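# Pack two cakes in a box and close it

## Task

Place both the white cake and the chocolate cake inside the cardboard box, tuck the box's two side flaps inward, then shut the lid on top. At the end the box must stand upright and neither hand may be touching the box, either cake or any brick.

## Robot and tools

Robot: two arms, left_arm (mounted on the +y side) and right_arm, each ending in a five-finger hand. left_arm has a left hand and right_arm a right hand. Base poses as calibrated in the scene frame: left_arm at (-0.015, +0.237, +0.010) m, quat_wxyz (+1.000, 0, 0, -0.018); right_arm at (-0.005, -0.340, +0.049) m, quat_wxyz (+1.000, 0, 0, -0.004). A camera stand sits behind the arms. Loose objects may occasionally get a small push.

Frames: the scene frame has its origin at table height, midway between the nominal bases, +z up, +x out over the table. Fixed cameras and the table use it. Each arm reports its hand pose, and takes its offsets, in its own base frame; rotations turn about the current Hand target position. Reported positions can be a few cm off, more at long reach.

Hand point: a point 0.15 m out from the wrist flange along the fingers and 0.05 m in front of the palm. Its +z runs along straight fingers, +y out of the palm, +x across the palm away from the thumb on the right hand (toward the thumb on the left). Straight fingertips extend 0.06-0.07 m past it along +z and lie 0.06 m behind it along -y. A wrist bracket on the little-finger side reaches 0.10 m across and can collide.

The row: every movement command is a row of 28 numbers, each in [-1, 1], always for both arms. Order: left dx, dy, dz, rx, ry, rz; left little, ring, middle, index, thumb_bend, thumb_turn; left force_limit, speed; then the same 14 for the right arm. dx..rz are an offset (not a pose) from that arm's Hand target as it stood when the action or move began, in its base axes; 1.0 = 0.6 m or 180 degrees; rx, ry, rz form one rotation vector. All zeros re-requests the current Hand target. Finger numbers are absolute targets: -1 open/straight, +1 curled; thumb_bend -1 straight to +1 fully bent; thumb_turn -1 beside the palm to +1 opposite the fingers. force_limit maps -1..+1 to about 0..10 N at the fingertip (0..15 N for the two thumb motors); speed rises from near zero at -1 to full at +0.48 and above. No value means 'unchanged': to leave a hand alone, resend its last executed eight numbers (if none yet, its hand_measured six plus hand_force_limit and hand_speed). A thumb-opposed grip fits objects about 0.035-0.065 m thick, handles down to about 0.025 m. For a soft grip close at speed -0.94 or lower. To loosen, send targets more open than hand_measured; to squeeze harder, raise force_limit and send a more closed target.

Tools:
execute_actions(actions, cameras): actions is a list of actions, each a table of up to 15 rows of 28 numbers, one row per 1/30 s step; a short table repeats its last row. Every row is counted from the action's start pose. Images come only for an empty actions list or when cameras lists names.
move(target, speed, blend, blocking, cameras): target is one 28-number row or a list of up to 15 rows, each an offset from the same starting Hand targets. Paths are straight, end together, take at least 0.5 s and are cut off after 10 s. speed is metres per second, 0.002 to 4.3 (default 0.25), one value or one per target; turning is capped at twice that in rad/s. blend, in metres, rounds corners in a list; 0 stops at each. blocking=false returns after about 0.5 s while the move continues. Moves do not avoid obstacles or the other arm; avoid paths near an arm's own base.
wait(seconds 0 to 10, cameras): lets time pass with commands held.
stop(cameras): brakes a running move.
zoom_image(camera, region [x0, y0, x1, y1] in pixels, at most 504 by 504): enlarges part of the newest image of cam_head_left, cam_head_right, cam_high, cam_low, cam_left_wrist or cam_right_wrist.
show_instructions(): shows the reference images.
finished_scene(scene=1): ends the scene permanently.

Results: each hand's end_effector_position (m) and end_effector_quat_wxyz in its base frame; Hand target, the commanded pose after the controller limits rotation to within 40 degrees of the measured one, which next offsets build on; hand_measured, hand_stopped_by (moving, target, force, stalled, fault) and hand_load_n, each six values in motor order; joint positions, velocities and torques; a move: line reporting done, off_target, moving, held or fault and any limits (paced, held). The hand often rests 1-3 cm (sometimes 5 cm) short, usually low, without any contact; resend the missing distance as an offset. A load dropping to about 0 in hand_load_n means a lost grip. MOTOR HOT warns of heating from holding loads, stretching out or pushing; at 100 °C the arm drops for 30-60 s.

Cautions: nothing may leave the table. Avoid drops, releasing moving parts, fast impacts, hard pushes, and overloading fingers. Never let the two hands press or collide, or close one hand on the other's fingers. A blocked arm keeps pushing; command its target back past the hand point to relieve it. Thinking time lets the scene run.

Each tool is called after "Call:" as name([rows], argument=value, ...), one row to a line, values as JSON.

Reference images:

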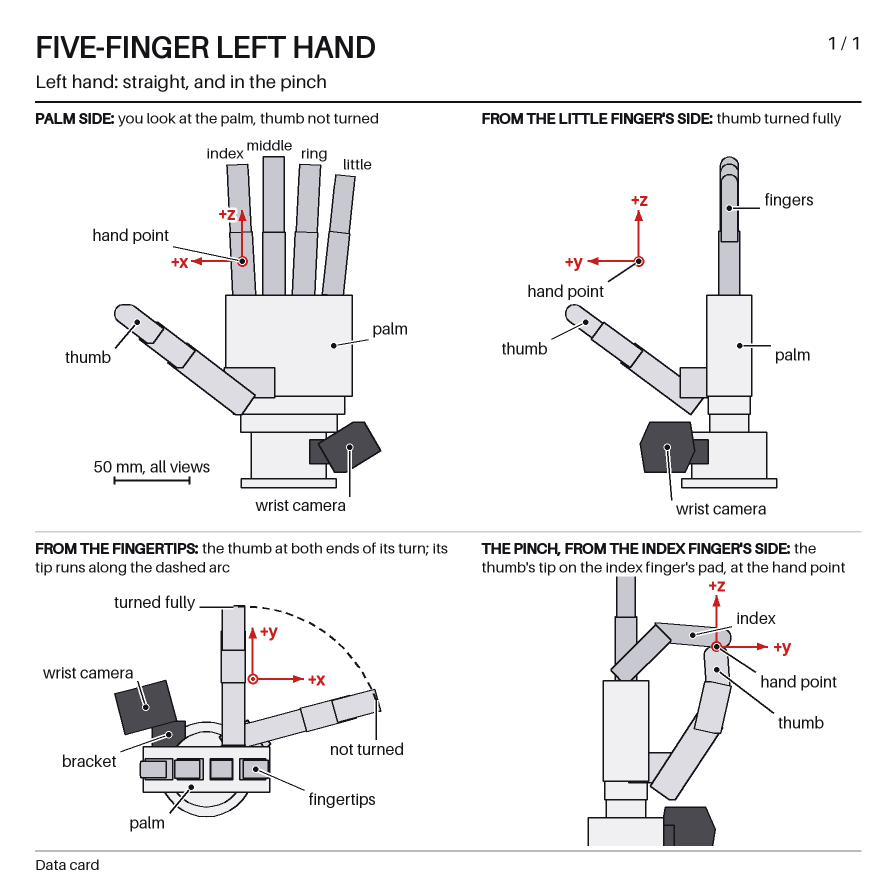

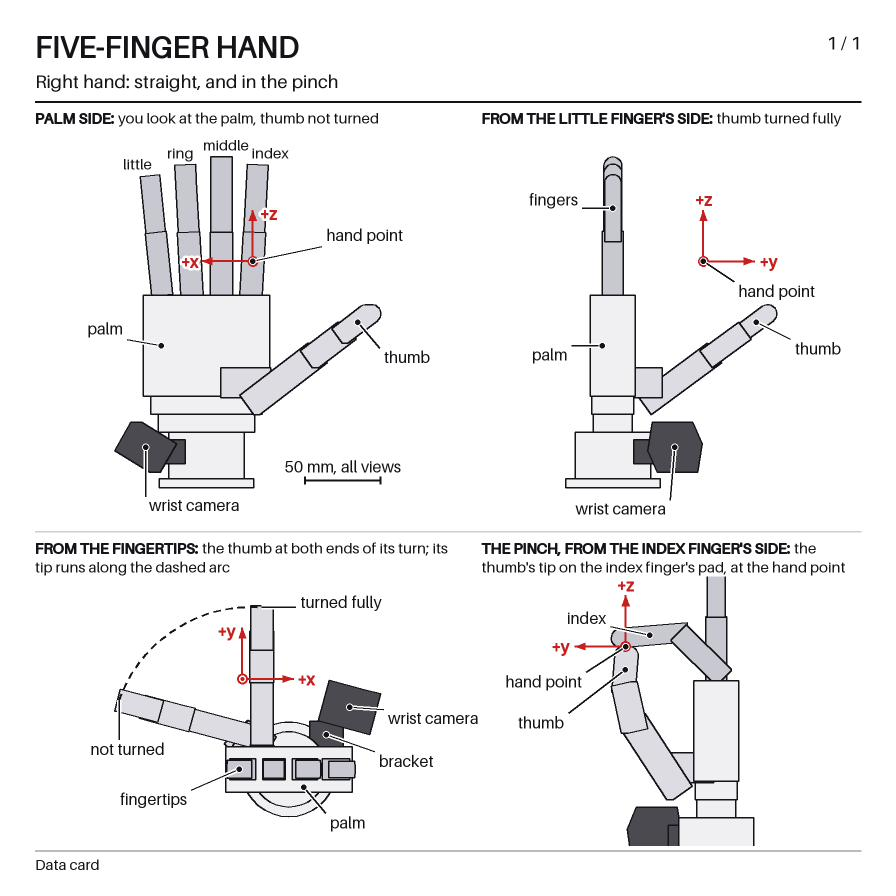

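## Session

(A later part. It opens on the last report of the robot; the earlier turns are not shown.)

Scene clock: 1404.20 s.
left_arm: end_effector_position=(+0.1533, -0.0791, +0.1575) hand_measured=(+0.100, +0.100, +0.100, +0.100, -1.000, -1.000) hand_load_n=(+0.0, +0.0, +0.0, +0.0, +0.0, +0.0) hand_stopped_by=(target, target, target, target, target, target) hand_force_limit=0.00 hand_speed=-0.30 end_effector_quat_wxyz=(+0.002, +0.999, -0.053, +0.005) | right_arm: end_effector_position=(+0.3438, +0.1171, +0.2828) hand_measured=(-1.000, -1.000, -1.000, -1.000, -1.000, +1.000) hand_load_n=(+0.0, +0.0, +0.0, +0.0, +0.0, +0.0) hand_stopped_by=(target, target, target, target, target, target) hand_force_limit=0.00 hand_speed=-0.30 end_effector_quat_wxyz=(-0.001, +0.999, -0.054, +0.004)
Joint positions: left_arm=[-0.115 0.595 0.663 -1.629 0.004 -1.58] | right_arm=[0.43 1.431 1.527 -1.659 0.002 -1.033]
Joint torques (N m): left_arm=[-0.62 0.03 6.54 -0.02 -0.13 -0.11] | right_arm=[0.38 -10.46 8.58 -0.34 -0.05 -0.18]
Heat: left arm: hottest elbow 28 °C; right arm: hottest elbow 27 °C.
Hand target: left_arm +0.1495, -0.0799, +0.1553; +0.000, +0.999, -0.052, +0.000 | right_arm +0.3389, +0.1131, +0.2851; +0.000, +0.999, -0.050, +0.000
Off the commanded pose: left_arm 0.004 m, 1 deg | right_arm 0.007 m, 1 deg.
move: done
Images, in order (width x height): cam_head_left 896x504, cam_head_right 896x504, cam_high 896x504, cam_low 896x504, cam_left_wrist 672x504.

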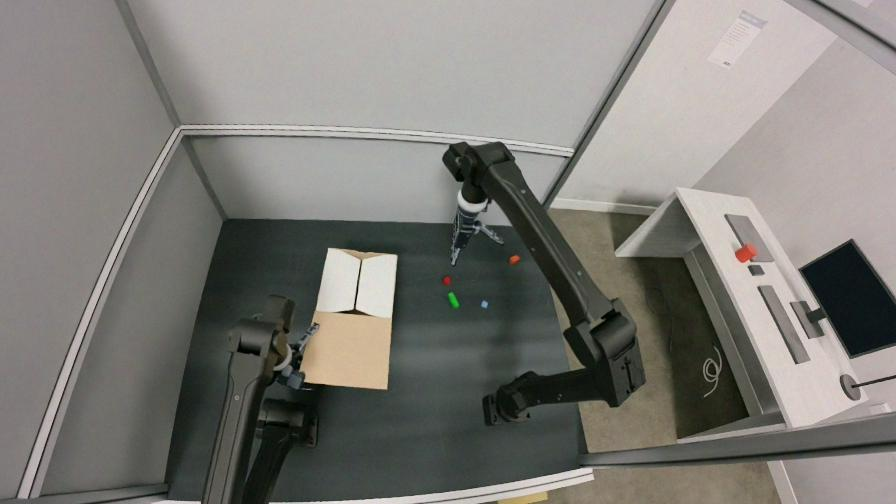

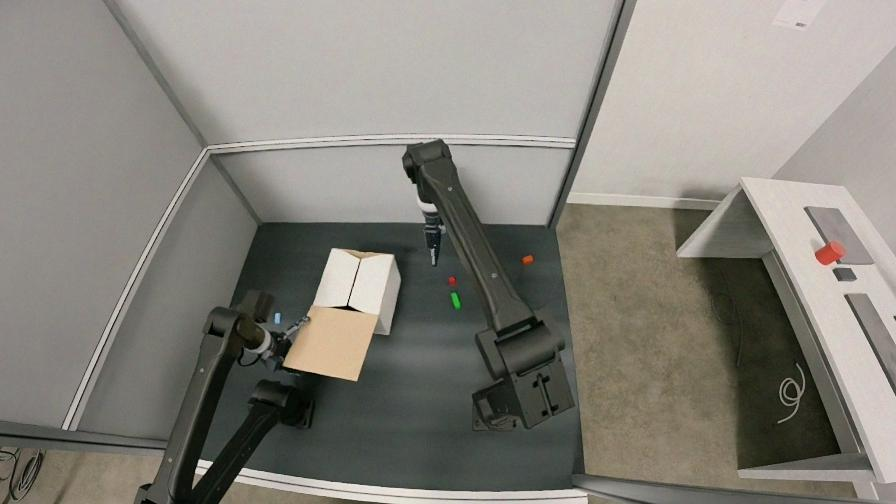

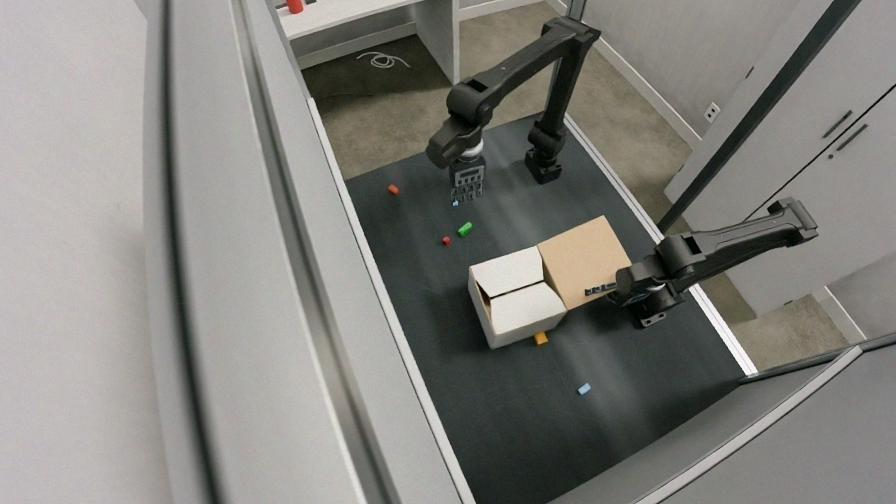

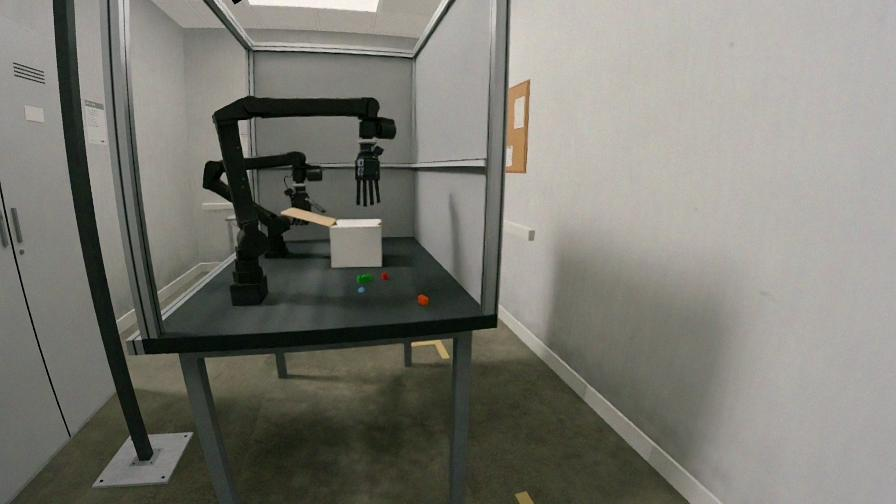

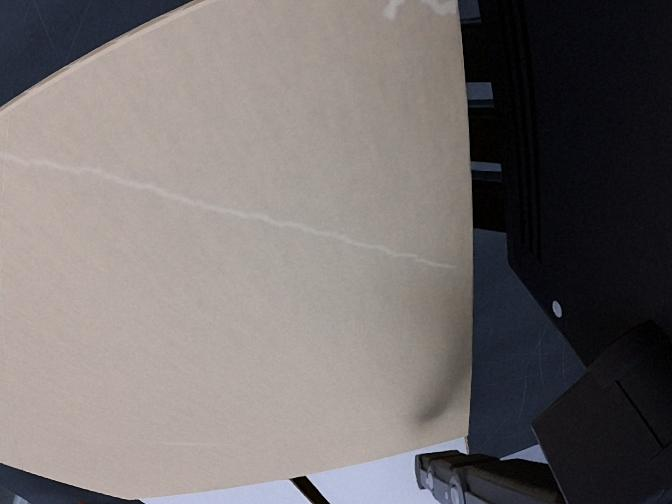

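Call:
move([
  [0.01,0.008,0.04,0,0,0,0.1,0.1,0.1,0.1,-1,-1,0,-0.3, 0,0,0,0,0,0.0,-1,-1,-1,-1,-1,1,0,-0.3],
  [0.0365,0.008,0.112,0,0,0,0.1,0.1,0.1,0.1,-1,-1,0,-0.3, 0,0,0,0,0,0.0,-1,-1,-1,-1,-1,1,0,-0.3],
], speed=[0.06,0.06], blend=0.01, cameras=["cam_head_left","cam_head_right","cam_high","cam_low","cam_left_wrist"])

Call:
zoom_image(camera="cam_low", region=[220, 140, 420, 300])

Call:
zoom_image(camera="cam_high", region=[430, 190, 720, 430])

Scene clock: 1437.07 s.
left_arm: end_effector_position=(+0.1635, -0.0760, +0.2007) hand_measured=(+0.100, +0.100, +0.100, +0.100, -1.000, -1.000) hand_load_n=(+0.0, +0.5, +0.0, +0.0, +0.0, +0.0) hand_stopped_by=(target, target, target, target, target, target) hand_force_limit=0.00 hand_speed=-0.30 end_effector_quat_wxyz=(+0.007, +0.998, -0.060, +0.012) | right_arm: end_effector_position=(+0.3438, +0.1171, +0.2828) hand_measured=(-1.000, -1.000, -1.000, -1.000, -1.000, +1.000) hand_load_n=(+0.0, +0.0, +0.0, +0.0, +0.0, +0.0) hand_stopped_by=(target, target, target, target, target, target) hand_force_limit=0.00 hand_speed=-0.30 end_effector_quat_wxyz=(-0.001, +0.999, -0.054, +0.004)
Joint positions: left_arm=[-0.068 0.633 0.785 -1.699 0.013 -1.518] | right_arm=[0.43 1.431 1.527 -1.659 0.002 -1.033]
Joint torques (N m): left_arm=[1.61 0.03 10.47 0.13 0.16 0.22] | right_arm=[0.44 -10.58 8.65 -0.29 -0.06 -0.16]
Heat: left arm: hottest elbow 29 °C; right arm: hottest elbow 27 °C.
Hand target: left_arm +0.1714, -0.0750, +0.2225; +0.000, +0.999, -0.052, +0.000 | right_arm +0.3389, +0.1131, +0.2851; +0.000, +0.999, -0.050, +0.000
Off the commanded pose: left_arm 0.023 m, 2 deg | right_arm 0.007 m, 1 deg.
joint sent to its limit (left arm) — joint 4 (wrist pitch), lower limit. The joint targets are off in orientation, not in position.
move: off_target (left_arm)
Images, in order (width x height): cam_head_left 896x504, cam_head_right 896x504, cam_high 896x504, cam_low 896x504, cam_left_wrist 672x504.

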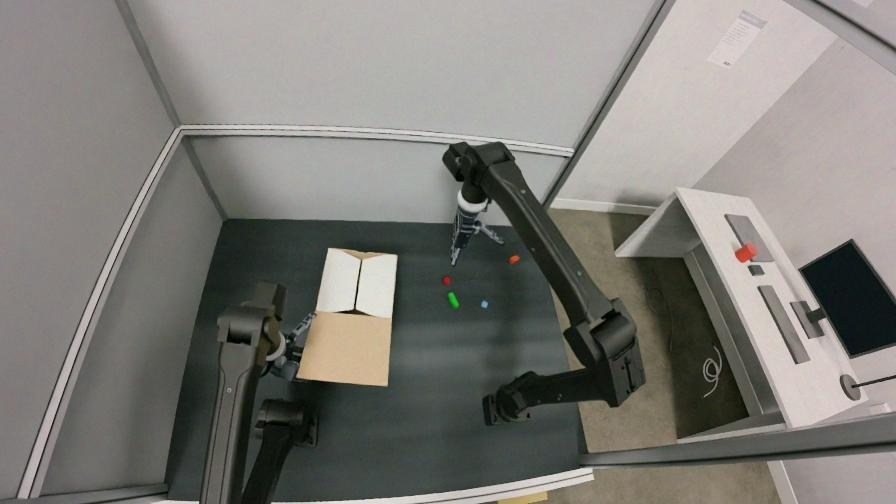

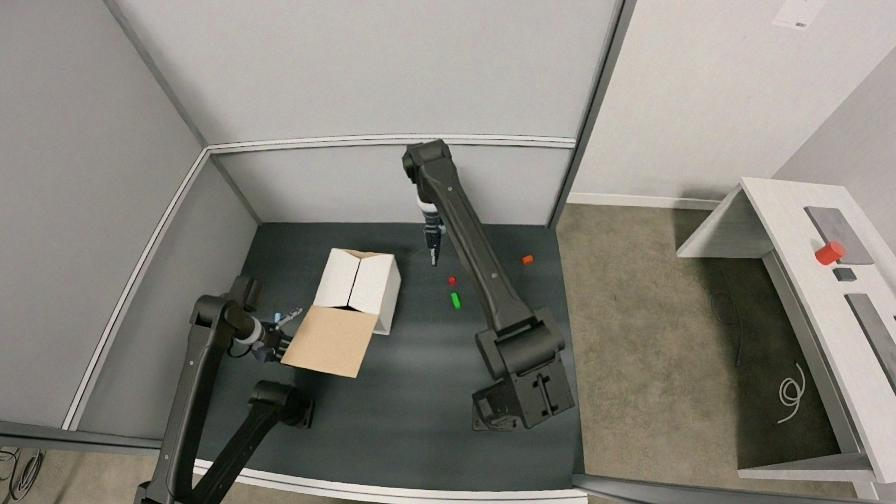

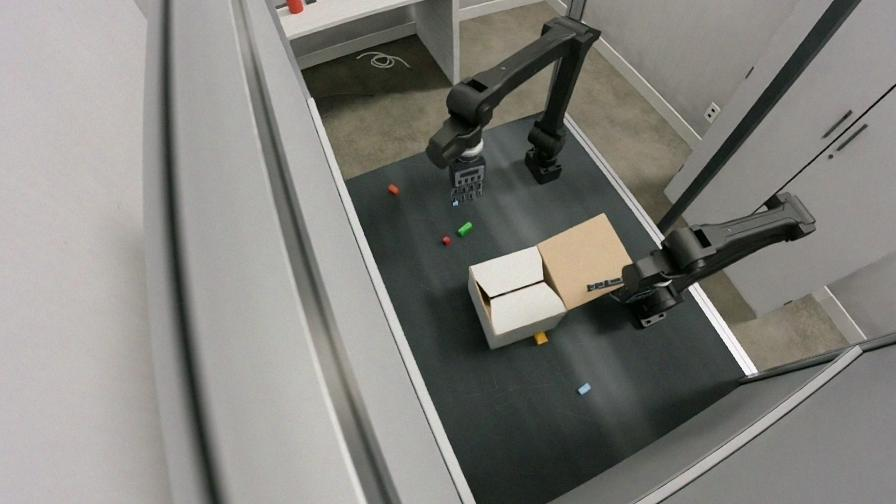

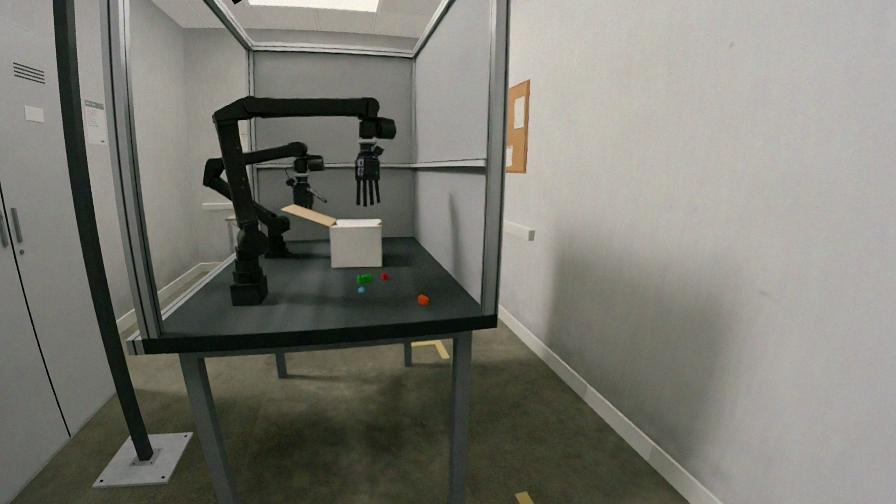

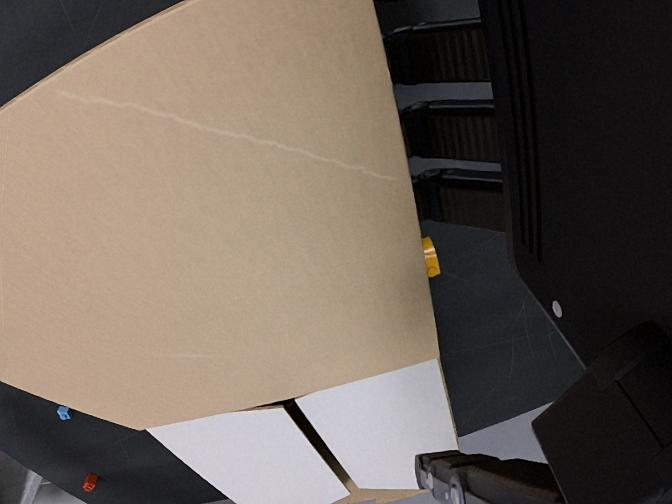

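Scaled by 2.520.

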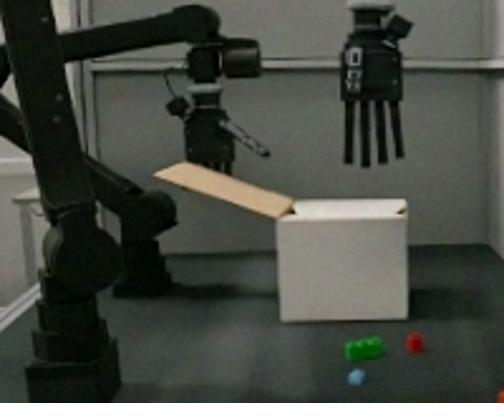

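Scaled by 1.738.

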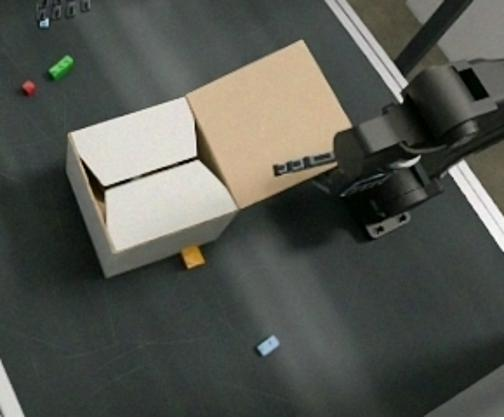

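Call:
move([
  [0.03,-0.002,0.065,0,0,0,0.1,0.1,0.1,0.1,-1,-1,0,-0.3, 0,0,0,0,0,0.0,-1,-1,-1,-1,-1,1,0,-0.3],
], speed=[0.06], cameras=["cam_head_left","cam_high","cam_low","cam_left_wrist"])

Call:
zoom_image(camera="cam_low", region=[220, 140, 420, 300])

Call:
zoom_image(camera="cam_high", region=[430, 190, 720, 430])

Scene clock: 1446.90 s.
left_arm: end_effector_position=(+0.1826, -0.0777, +0.2405) hand_measured=(+0.100, +0.100, +0.100, +0.100, -1.000, -1.000) hand_load_n=(+0.0, +0.0, +0.0, +0.5, +0.0, +0.0) hand_stopped_by=(target, target, target, target, target, target) hand_force_limit=0.00 hand_speed=-0.30 end_effector_quat_wxyz=(+0.013, +0.996, -0.065, +0.055) | right_arm: end_effector_position=(+0.3438, +0.1171, +0.2828) hand_measured=(-1.000, -1.000, -1.000, -1.000, -1.000, +1.000) hand_load_n=(+0.0, +0.0, +0.0, +0.0, +0.0, -0.5) hand_stopped_by=(target, target, target, target, target, target) hand_force_limit=0.00 hand_speed=-0.30 end_effector_quat_wxyz=(-0.001, +0.999, -0.054, +0.004)
Joint positions: left_arm=[-0.053 0.645 0.883 -1.699 0.027 -1.496] | right_arm=[0.43 1.431 1.527 -1.659 0.002 -1.033]
Joint torques (N m): left_arm=[1.96 0.21 10.45 0.34 0.16 0.17] | right_arm=[0.26 -10.75 8.57 -0.34 -0.07 -0.16]
Heat: left arm: hottest elbow 29 °C; right arm: hottest elbow 27 °C.
Hand target: left_arm +0.1894, -0.0763, +0.2616; +0.000, +0.999, -0.052, +0.000 | right_arm +0.3389, +0.1131, +0.2851; +0.000, +0.999, -0.050, +0.000
Off the commanded pose: left_arm 0.022 m, 7 deg | right_arm 0.007 m, 1 deg.
joint sent to its limit (left arm) — joint 4 (wrist pitch), lower limit. The joint targets are off in orientation, not in position.
move: off_target (left_arm)
Images, in order (width x height): cam_head_left 896x504, cam_high 896x504, cam_low 896x504, cam_left_wrist 672x504.

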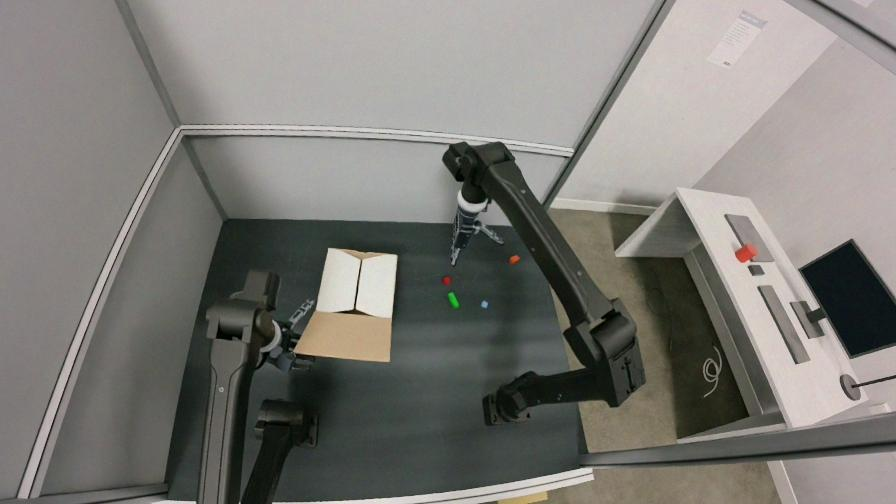

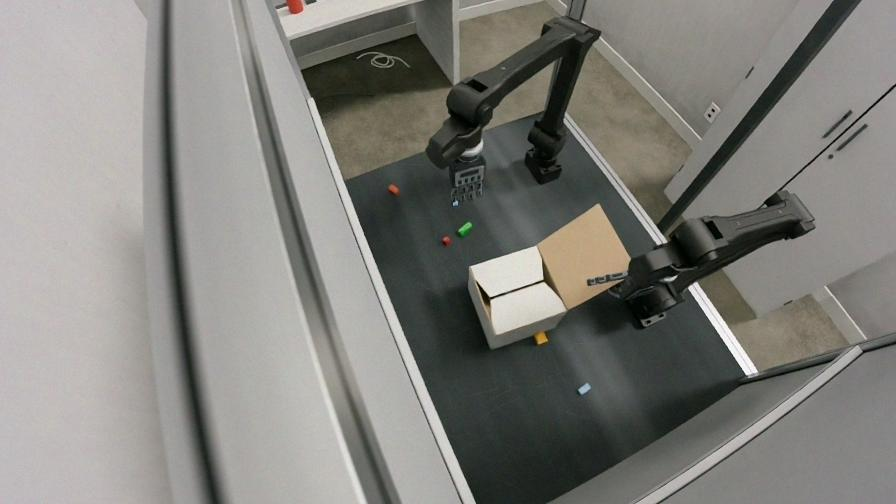

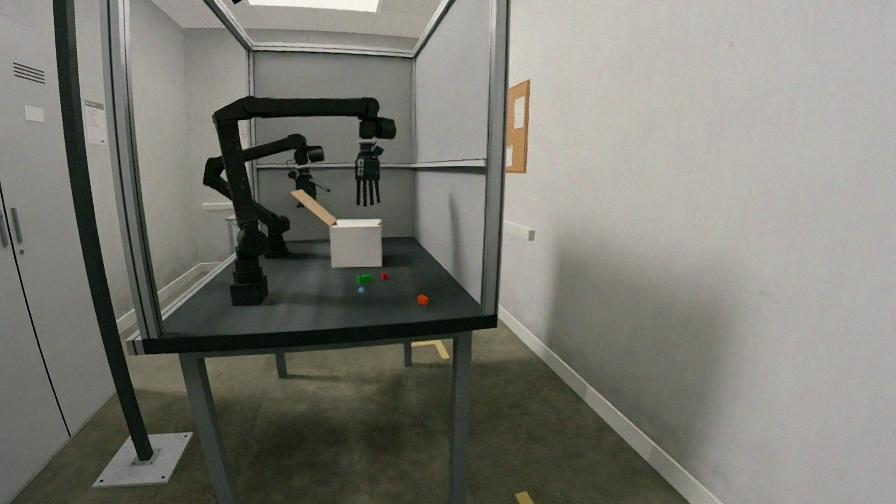

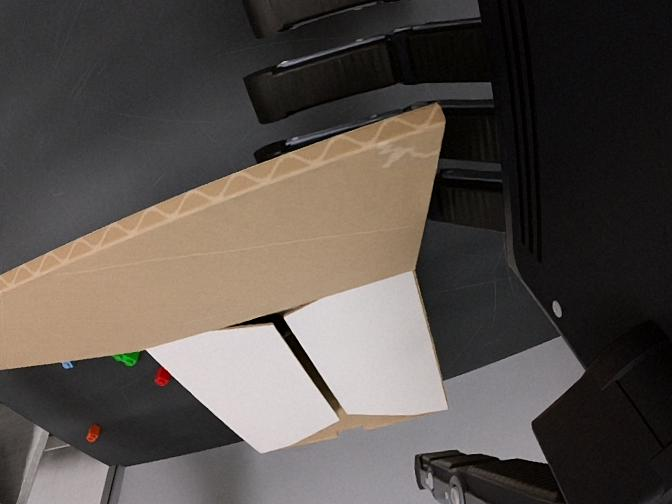

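Scaled by 2.520.

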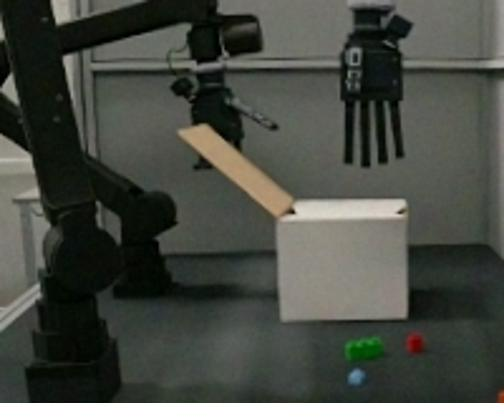

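Scaled by 1.738.

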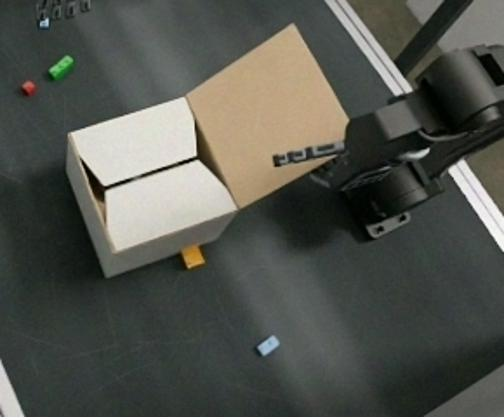

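Call:
move([
  [0.054,-0.003,0.036,0,0,0,0.1,0.1,0.1,0.1,-1,-1,0,-0.3, 0,0,0,0,0,0.0,-1,-1,-1,-1,-1,1,0,-0.3],
], speed=[0.06], cameras=["cam_head_left","cam_high","cam_low","cam_left_wrist"])

Call:
zoom_image(camera="cam_low", region=[220, 140, 420, 300])

Call:
zoom_image(camera="cam_high", region=[430, 190, 720, 430])

Scene clock: 1454.57 s.
left_arm: end_effector_position=(+0.2136, -0.0794, +0.2626) hand_measured=(+0.100, +0.100, +0.100, +0.100, -1.000, -1.000) hand_load_n=(+0.5, +0.0, +0.0, +0.0, +0.0, +0.0) hand_stopped_by=(target, target, target, target, target, target) hand_force_limit=0.00 hand_speed=-0.30 end_effector_quat_wxyz=(+0.013, +0.997, -0.065, +0.049) | right_arm: end_effector_position=(+0.3438, +0.1171, +0.2828) hand_measured=(-1.000, -1.000, -1.000, -1.000, -1.000, +1.000) hand_load_n=(+0.0, +0.0, +0.0, +0.0, +0.0, +0.0) hand_stopped_by=(target, target, target, target, target, target) hand_force_limit=0.00 hand_speed=-0.30 end_effector_quat_wxyz=(-0.001, +0.999, -0.054, +0.004)
Joint positions: left_arm=[-0.053 0.757 0.982 -1.699 0.027 -1.495] | right_arm=[0.43 1.431 1.527 -1.659 0.002 -1.033]
Joint torques (N m): left_arm=[0.79 -0.85 10.41 0.28 -0.03 0.01] | right_arm=[0.32 -10.52 8.65 -0.34 -0.06 -0.17]
Heat: left arm: hottest elbow 30 °C; right arm: hottest elbow 27 °C.
Hand target: left_arm +0.2217, -0.0781, +0.2831; +0.000, +0.999, -0.053, +0.000 | right_arm +0.3389, +0.1131, +0.2851; +0.000, +0.999, -0.050, +0.000
Off the commanded pose: left_arm 0.022 m, 6 deg | right_arm 0.007 m, 1 deg.
joint sent to its limit (left arm) — joint 4 (wrist pitch), lower limit. The joint targets are off in orientation, not in position.
move: off_target (left_arm)
Images, in order (width x height): cam_head_left 896x504, cam_high 896x504, cam_low 896x504, cam_left_wrist 672x504.

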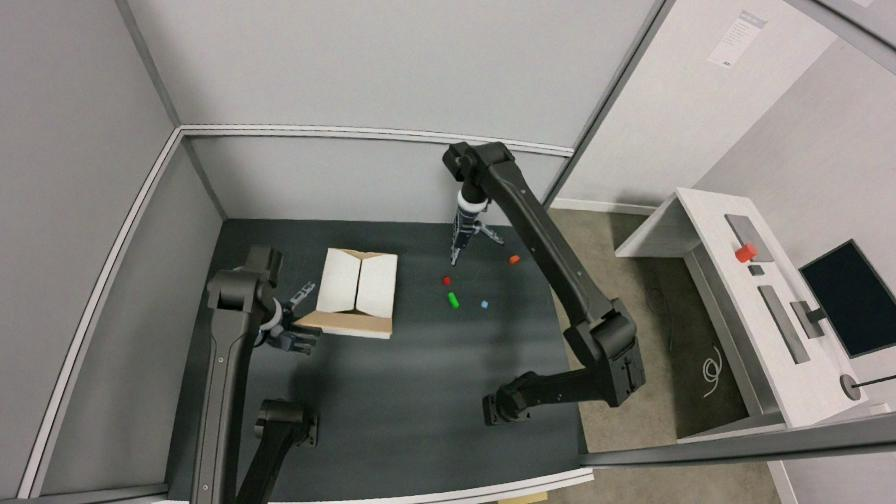

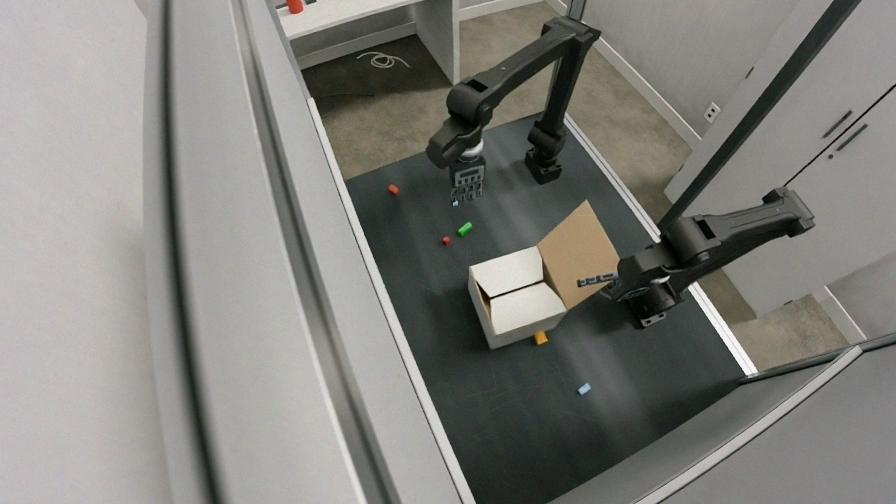

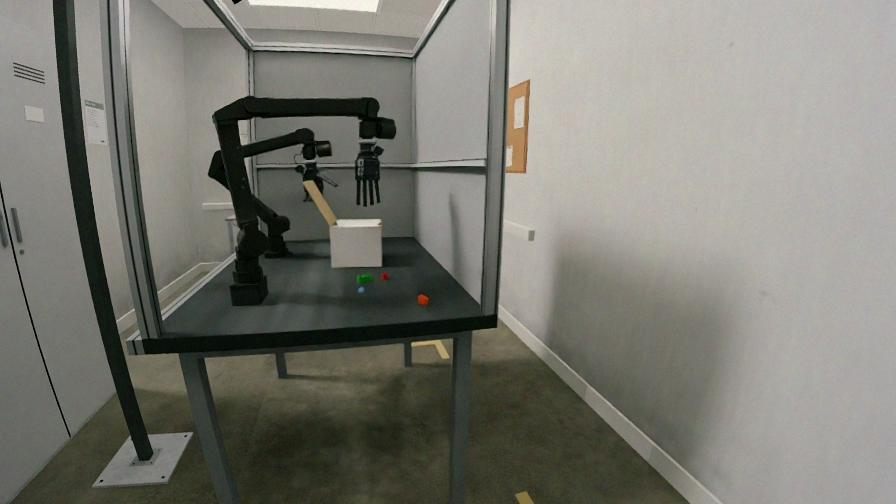

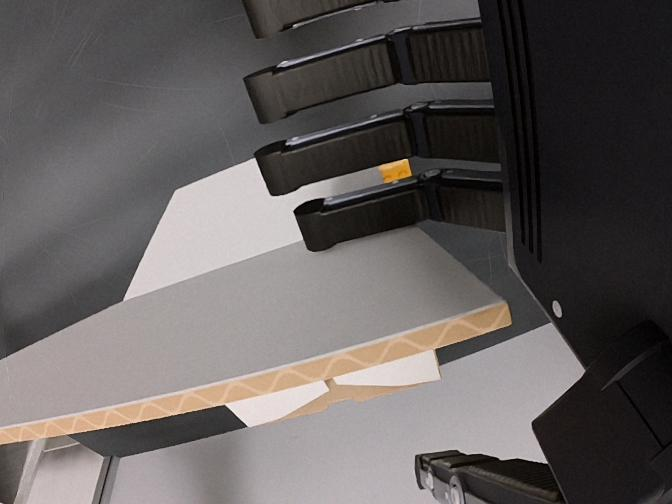

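Scaled by 2.520.

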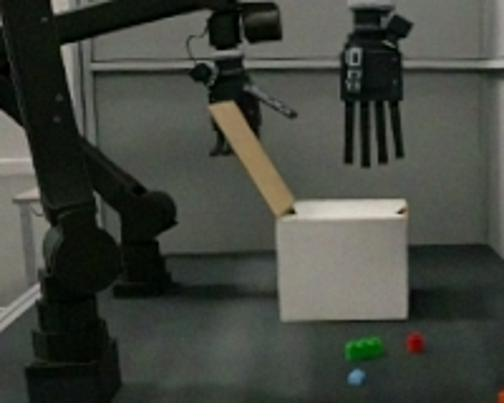

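Scaled by 1.738.

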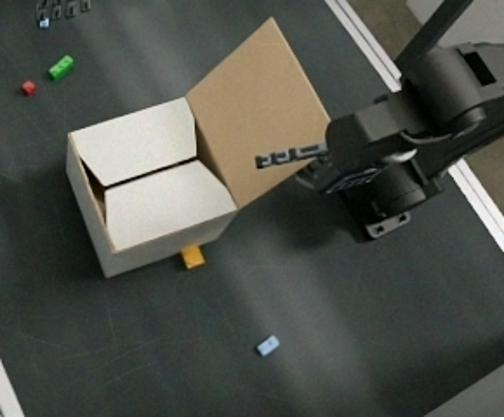

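Call:
move([
  [0.05,-0.003,0.025,0,0,0,0.1,0.1,0.1,0.1,-1,-1,0,-0.3, 0,0,0,0,0,0.0,-1,-1,-1,-1,-1,1,0,-0.3],
  [0.097,-0.0065,0.033,0,0,0,0.1,0.1,0.1,0.1,-1,-1,0,-0.3, 0,0,0,0,0,0.0,-1,-1,-1,-1,-1,1,0,-0.3],
], speed=[0.06,0.05], blend=0.01, cameras=["cam_head_left","cam_high","cam_low","cam_left_wrist"])

Call:
zoom_image(camera="cam_low", region=[220, 140, 420, 300])

Call:
zoom_image(camera="cam_high", region=[430, 190, 720, 430])

Scene clock: 1466.33 s.
left_arm: end_effector_position=(+0.2697, -0.0810, +0.2845) hand_measured=(+0.100, +0.100, +0.100, +0.100, -1.000, -1.000) hand_load_n=(+0.0, +0.0, +0.0, +0.0, +0.0, +0.0) hand_stopped_by=(target, target, target, target, target, target) hand_force_limit=0.00 hand_speed=-0.30 end_effector_quat_wxyz=(+0.010, +0.998, -0.061, +0.029) | right_arm: end_effector_position=(+0.3438, +0.1171, +0.2828) hand_measured=(-1.000, -1.000, -1.000, -1.000, -1.000, +1.000) hand_load_n=(+0.0, +0.0, +0.0, +0.0, +0.0, +0.0) hand_stopped_by=(target, target, target, target, target, target) hand_force_limit=0.00 hand_speed=-0.30 end_effector_quat_wxyz=(-0.001, +0.999, -0.054, +0.004)
Joint positions: left_arm=[-0.053 0.948 1.136 -1.7 0.021 -1.502] | right_arm=[0.43 1.431 1.527 -1.659 0.002 -1.033]
Joint torques (N m): left_arm=[-0.15 -3.55 10.61 0.29 -0.15 -0.08] | right_arm=[0.38 -10.46 8.57 -0.29 -0.03 -0.16]
Heat: left arm: hottest elbow 31 °C; right arm: hottest elbow 27 °C.
Hand target: left_arm +0.2799, -0.0820, +0.3030; +0.000, +0.999, -0.053, +0.000 | right_arm +0.3389, +0.1131, +0.2851; +0.000, +0.999, -0.050, +0.000
Off the commanded pose: left_arm 0.021 m, 4 deg | right_arm 0.007 m, 1 deg.
joint sent to its limit (left arm) — joint 4 (wrist pitch), lower limit. The joint targets are off in orientation, not in position.
move: off_target (left_arm)
Images, in order (width x height): cam_head_left 896x504, cam_high 896x504, cam_low 896x504, cam_left_wrist 672x504.

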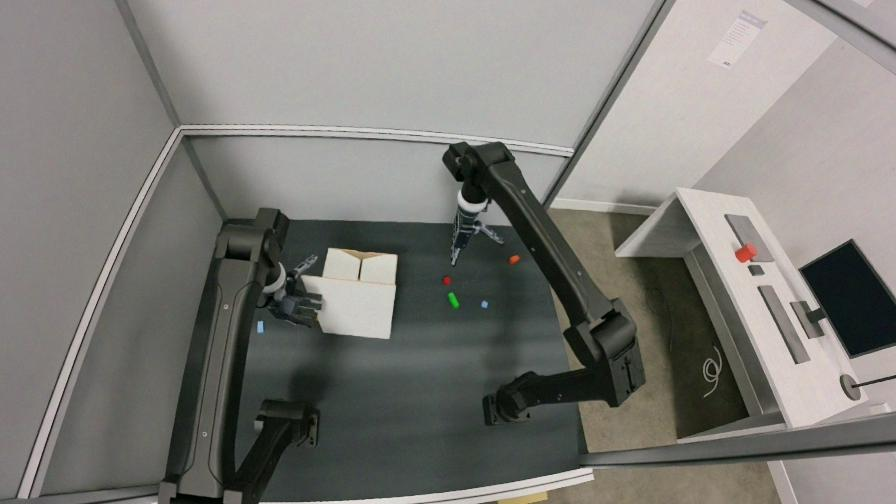

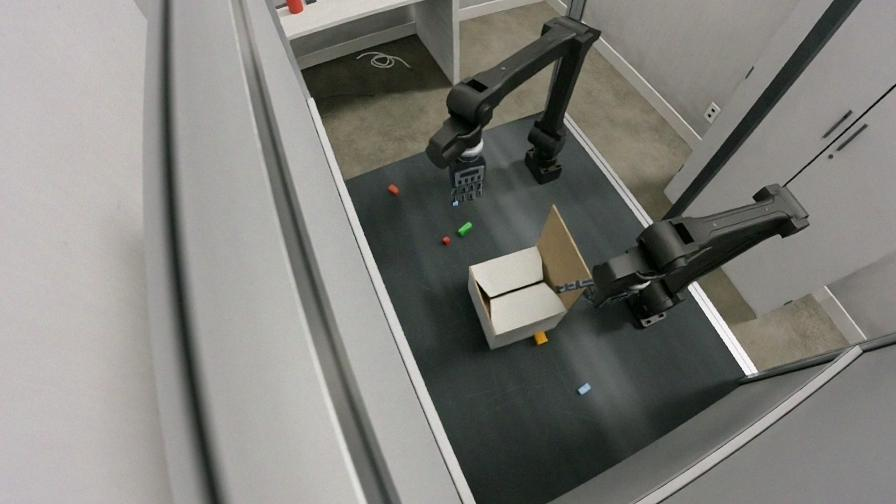

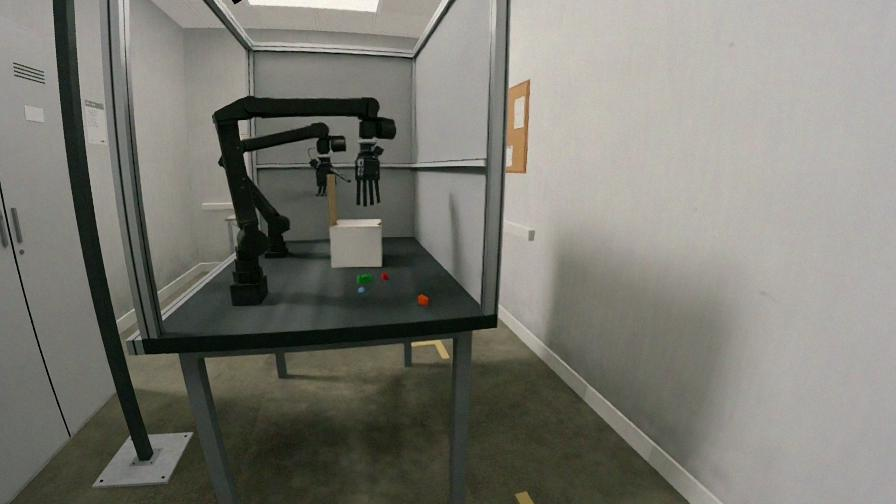

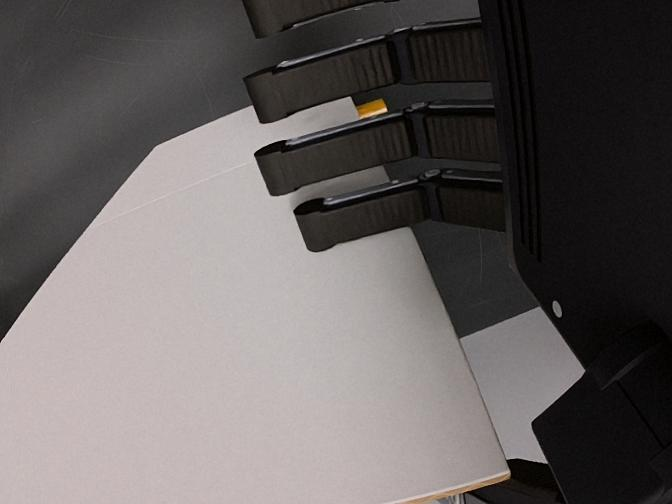

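Scaled by 2.520.

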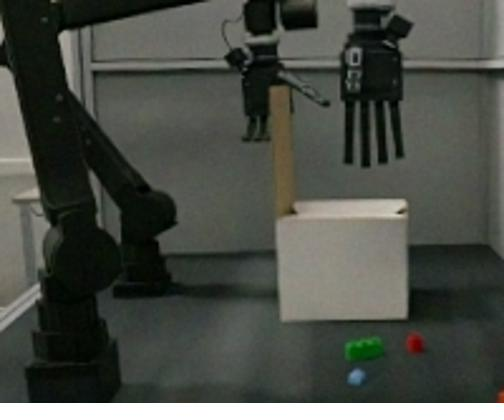

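Scaled by 1.738.

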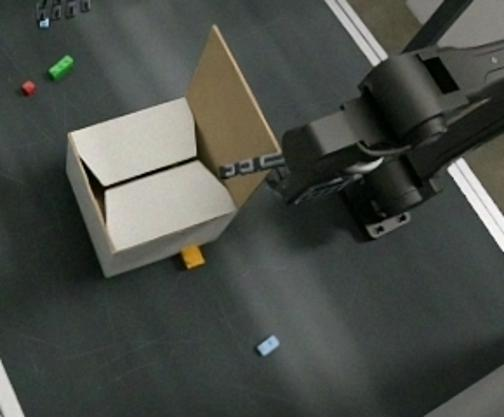

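Call:
move([
  [0.03,0.014,0.0,0,0,0,0.1,0.1,0.1,0.1,-1,-1,0,-0.3, 0,0,0,0,0,0.0,-1,-1,-1,-1,-1,1,0,-0.3],
  [0.08,0.012,-0.013,0,0,0,0.1,0.1,0.1,0.1,-1,-1,0,-0.3, 0,0,0,0,0,0.0,-1,-1,-1,-1,-1,1,0,-0.3],
], speed=[0.05,0.05], blend=0.01, cameras=["cam_head_left","cam_high","cam_low","cam_left_wrist"])

Call:
zoom_image(camera="cam_low", region=[220, 140, 420, 300])

Call:
zoom_image(camera="cam_high", region=[430, 190, 720, 430])

Call:
zoom_image(camera="cam_head_left", region=[230, 200, 430, 400])

Scene clock: 1491.87 s.
left_arm: end_effector_position=(+0.3161, -0.0779, +0.2850) hand_measured=(+0.100, +0.100, +0.100, +0.100, -1.000, -1.000) hand_load_n=(+0.0, +0.0, +0.0, -1.0, +0.0, +0.0) hand_stopped_by=(target, target, target, target, target, target) hand_force_limit=0.00 hand_speed=-0.30 end_effector_quat_wxyz=(+0.004, +0.998, -0.059, +0.005) | right_arm: end_effector_position=(+0.3438, +0.1171, +0.2828) hand_measured=(-1.000, -1.000, -1.000, -1.000, -1.000, +1.000) hand_load_n=(+0.0, +0.0, +0.0, +0.0, +0.0, +0.0) hand_stopped_by=(target, target, target, target, target, target) hand_force_limit=0.00 hand_speed=-0.30 end_effector_quat_wxyz=(-0.001, +0.999, -0.054, +0.004)
Joint positions: left_arm=[-0.042 1.104 1.244 -1.701 0.009 -1.496] | right_arm=[0.43 1.431 1.527 -1.659 0.002 -1.033]
Joint torques (N m): left_arm=[1.61 -4.54 9.81 -0.16 -0.17 0.04] | right_arm=[0.32 -10.81 8.61 -0.32 -0.05 -0.16]
Heat: left arm: hottest elbow 31 °C; right arm: hottest elbow 27 °C.
Hand target: left_arm +0.3280, -0.0748, +0.2952; +0.000, +0.999, -0.052, +0.000 | right_arm +0.3389, +0.1131, +0.2851; +0.000, +0.999, -0.050, +0.000
Off the commanded pose: left_arm 0.016 m, 1 deg | right_arm 0.007 m, 1 deg.
joint sent to its limit (left arm) — joint 4 (wrist pitch), lower limit. The joint targets still meet the commanded pose.
move: off_target (left_arm)
Images, in order (width x height): cam_head_left 896x504, cam_high 896x504, cam_low 896x504, cam_left_wrist 672x504.

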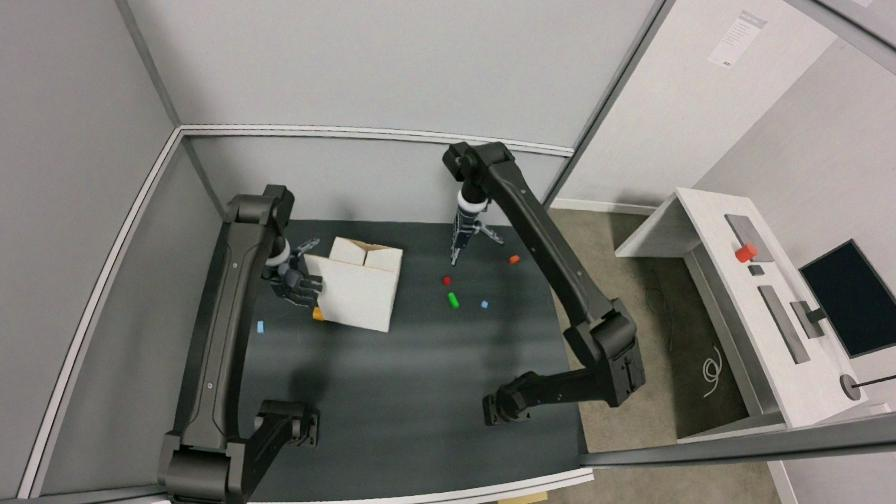

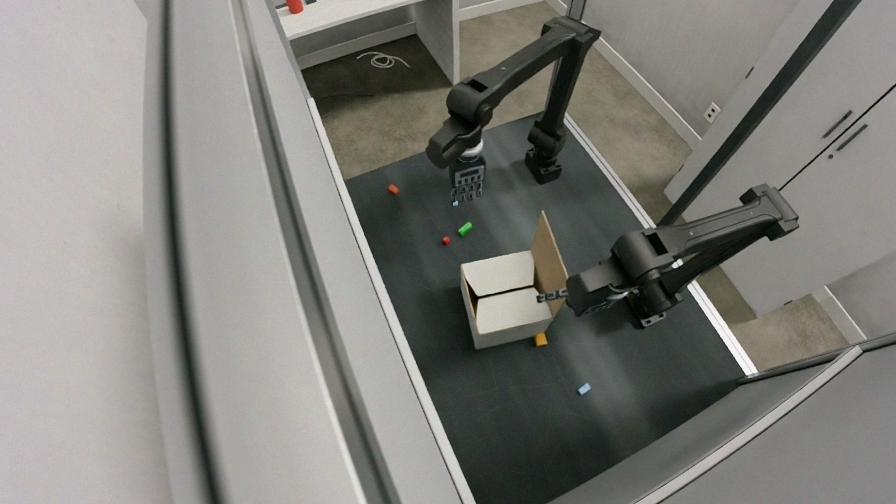

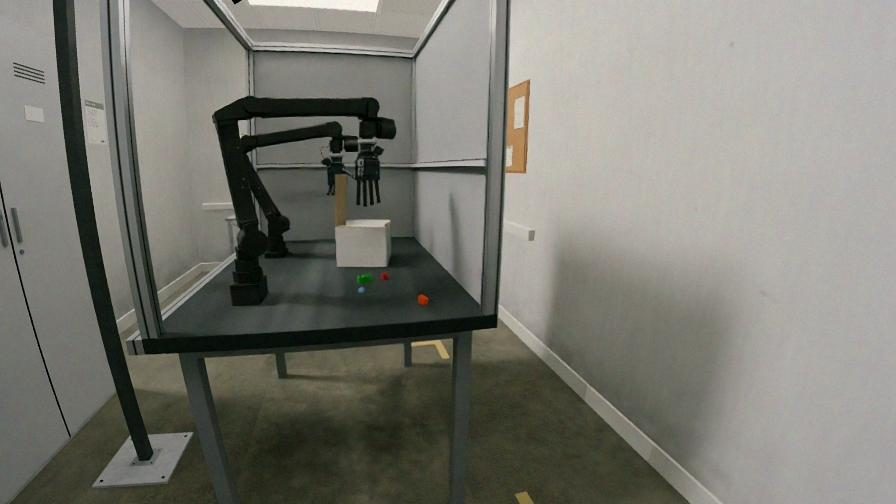

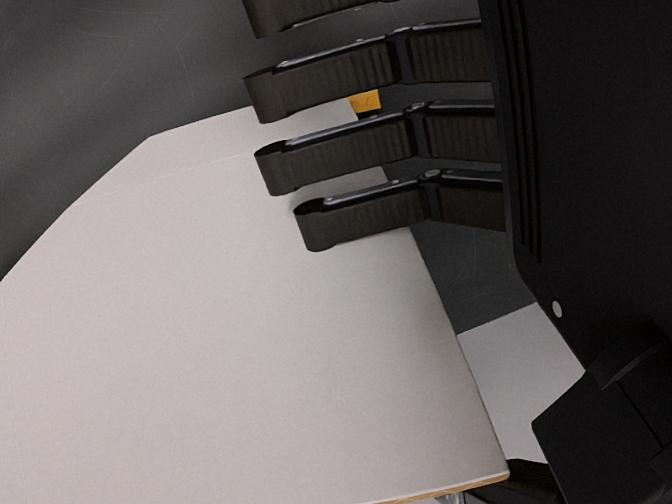

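Scaled by 2.520.

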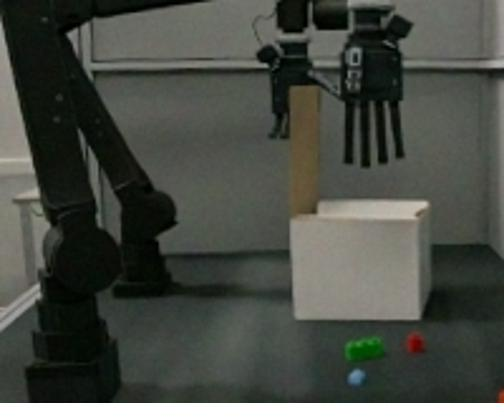

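Scaled by 1.738.

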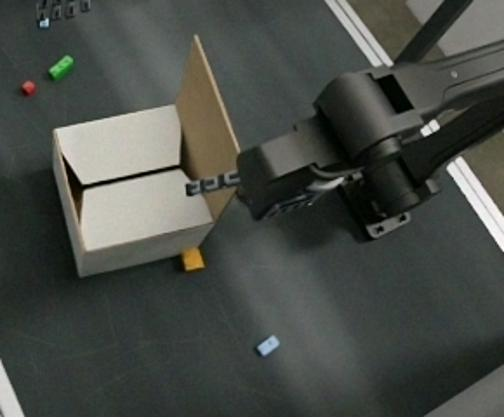

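Scaled by 2.520.

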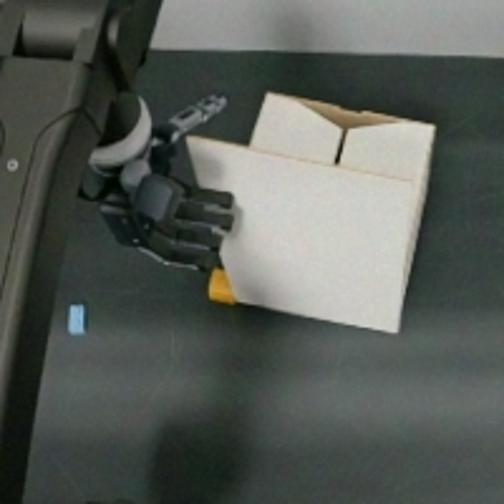

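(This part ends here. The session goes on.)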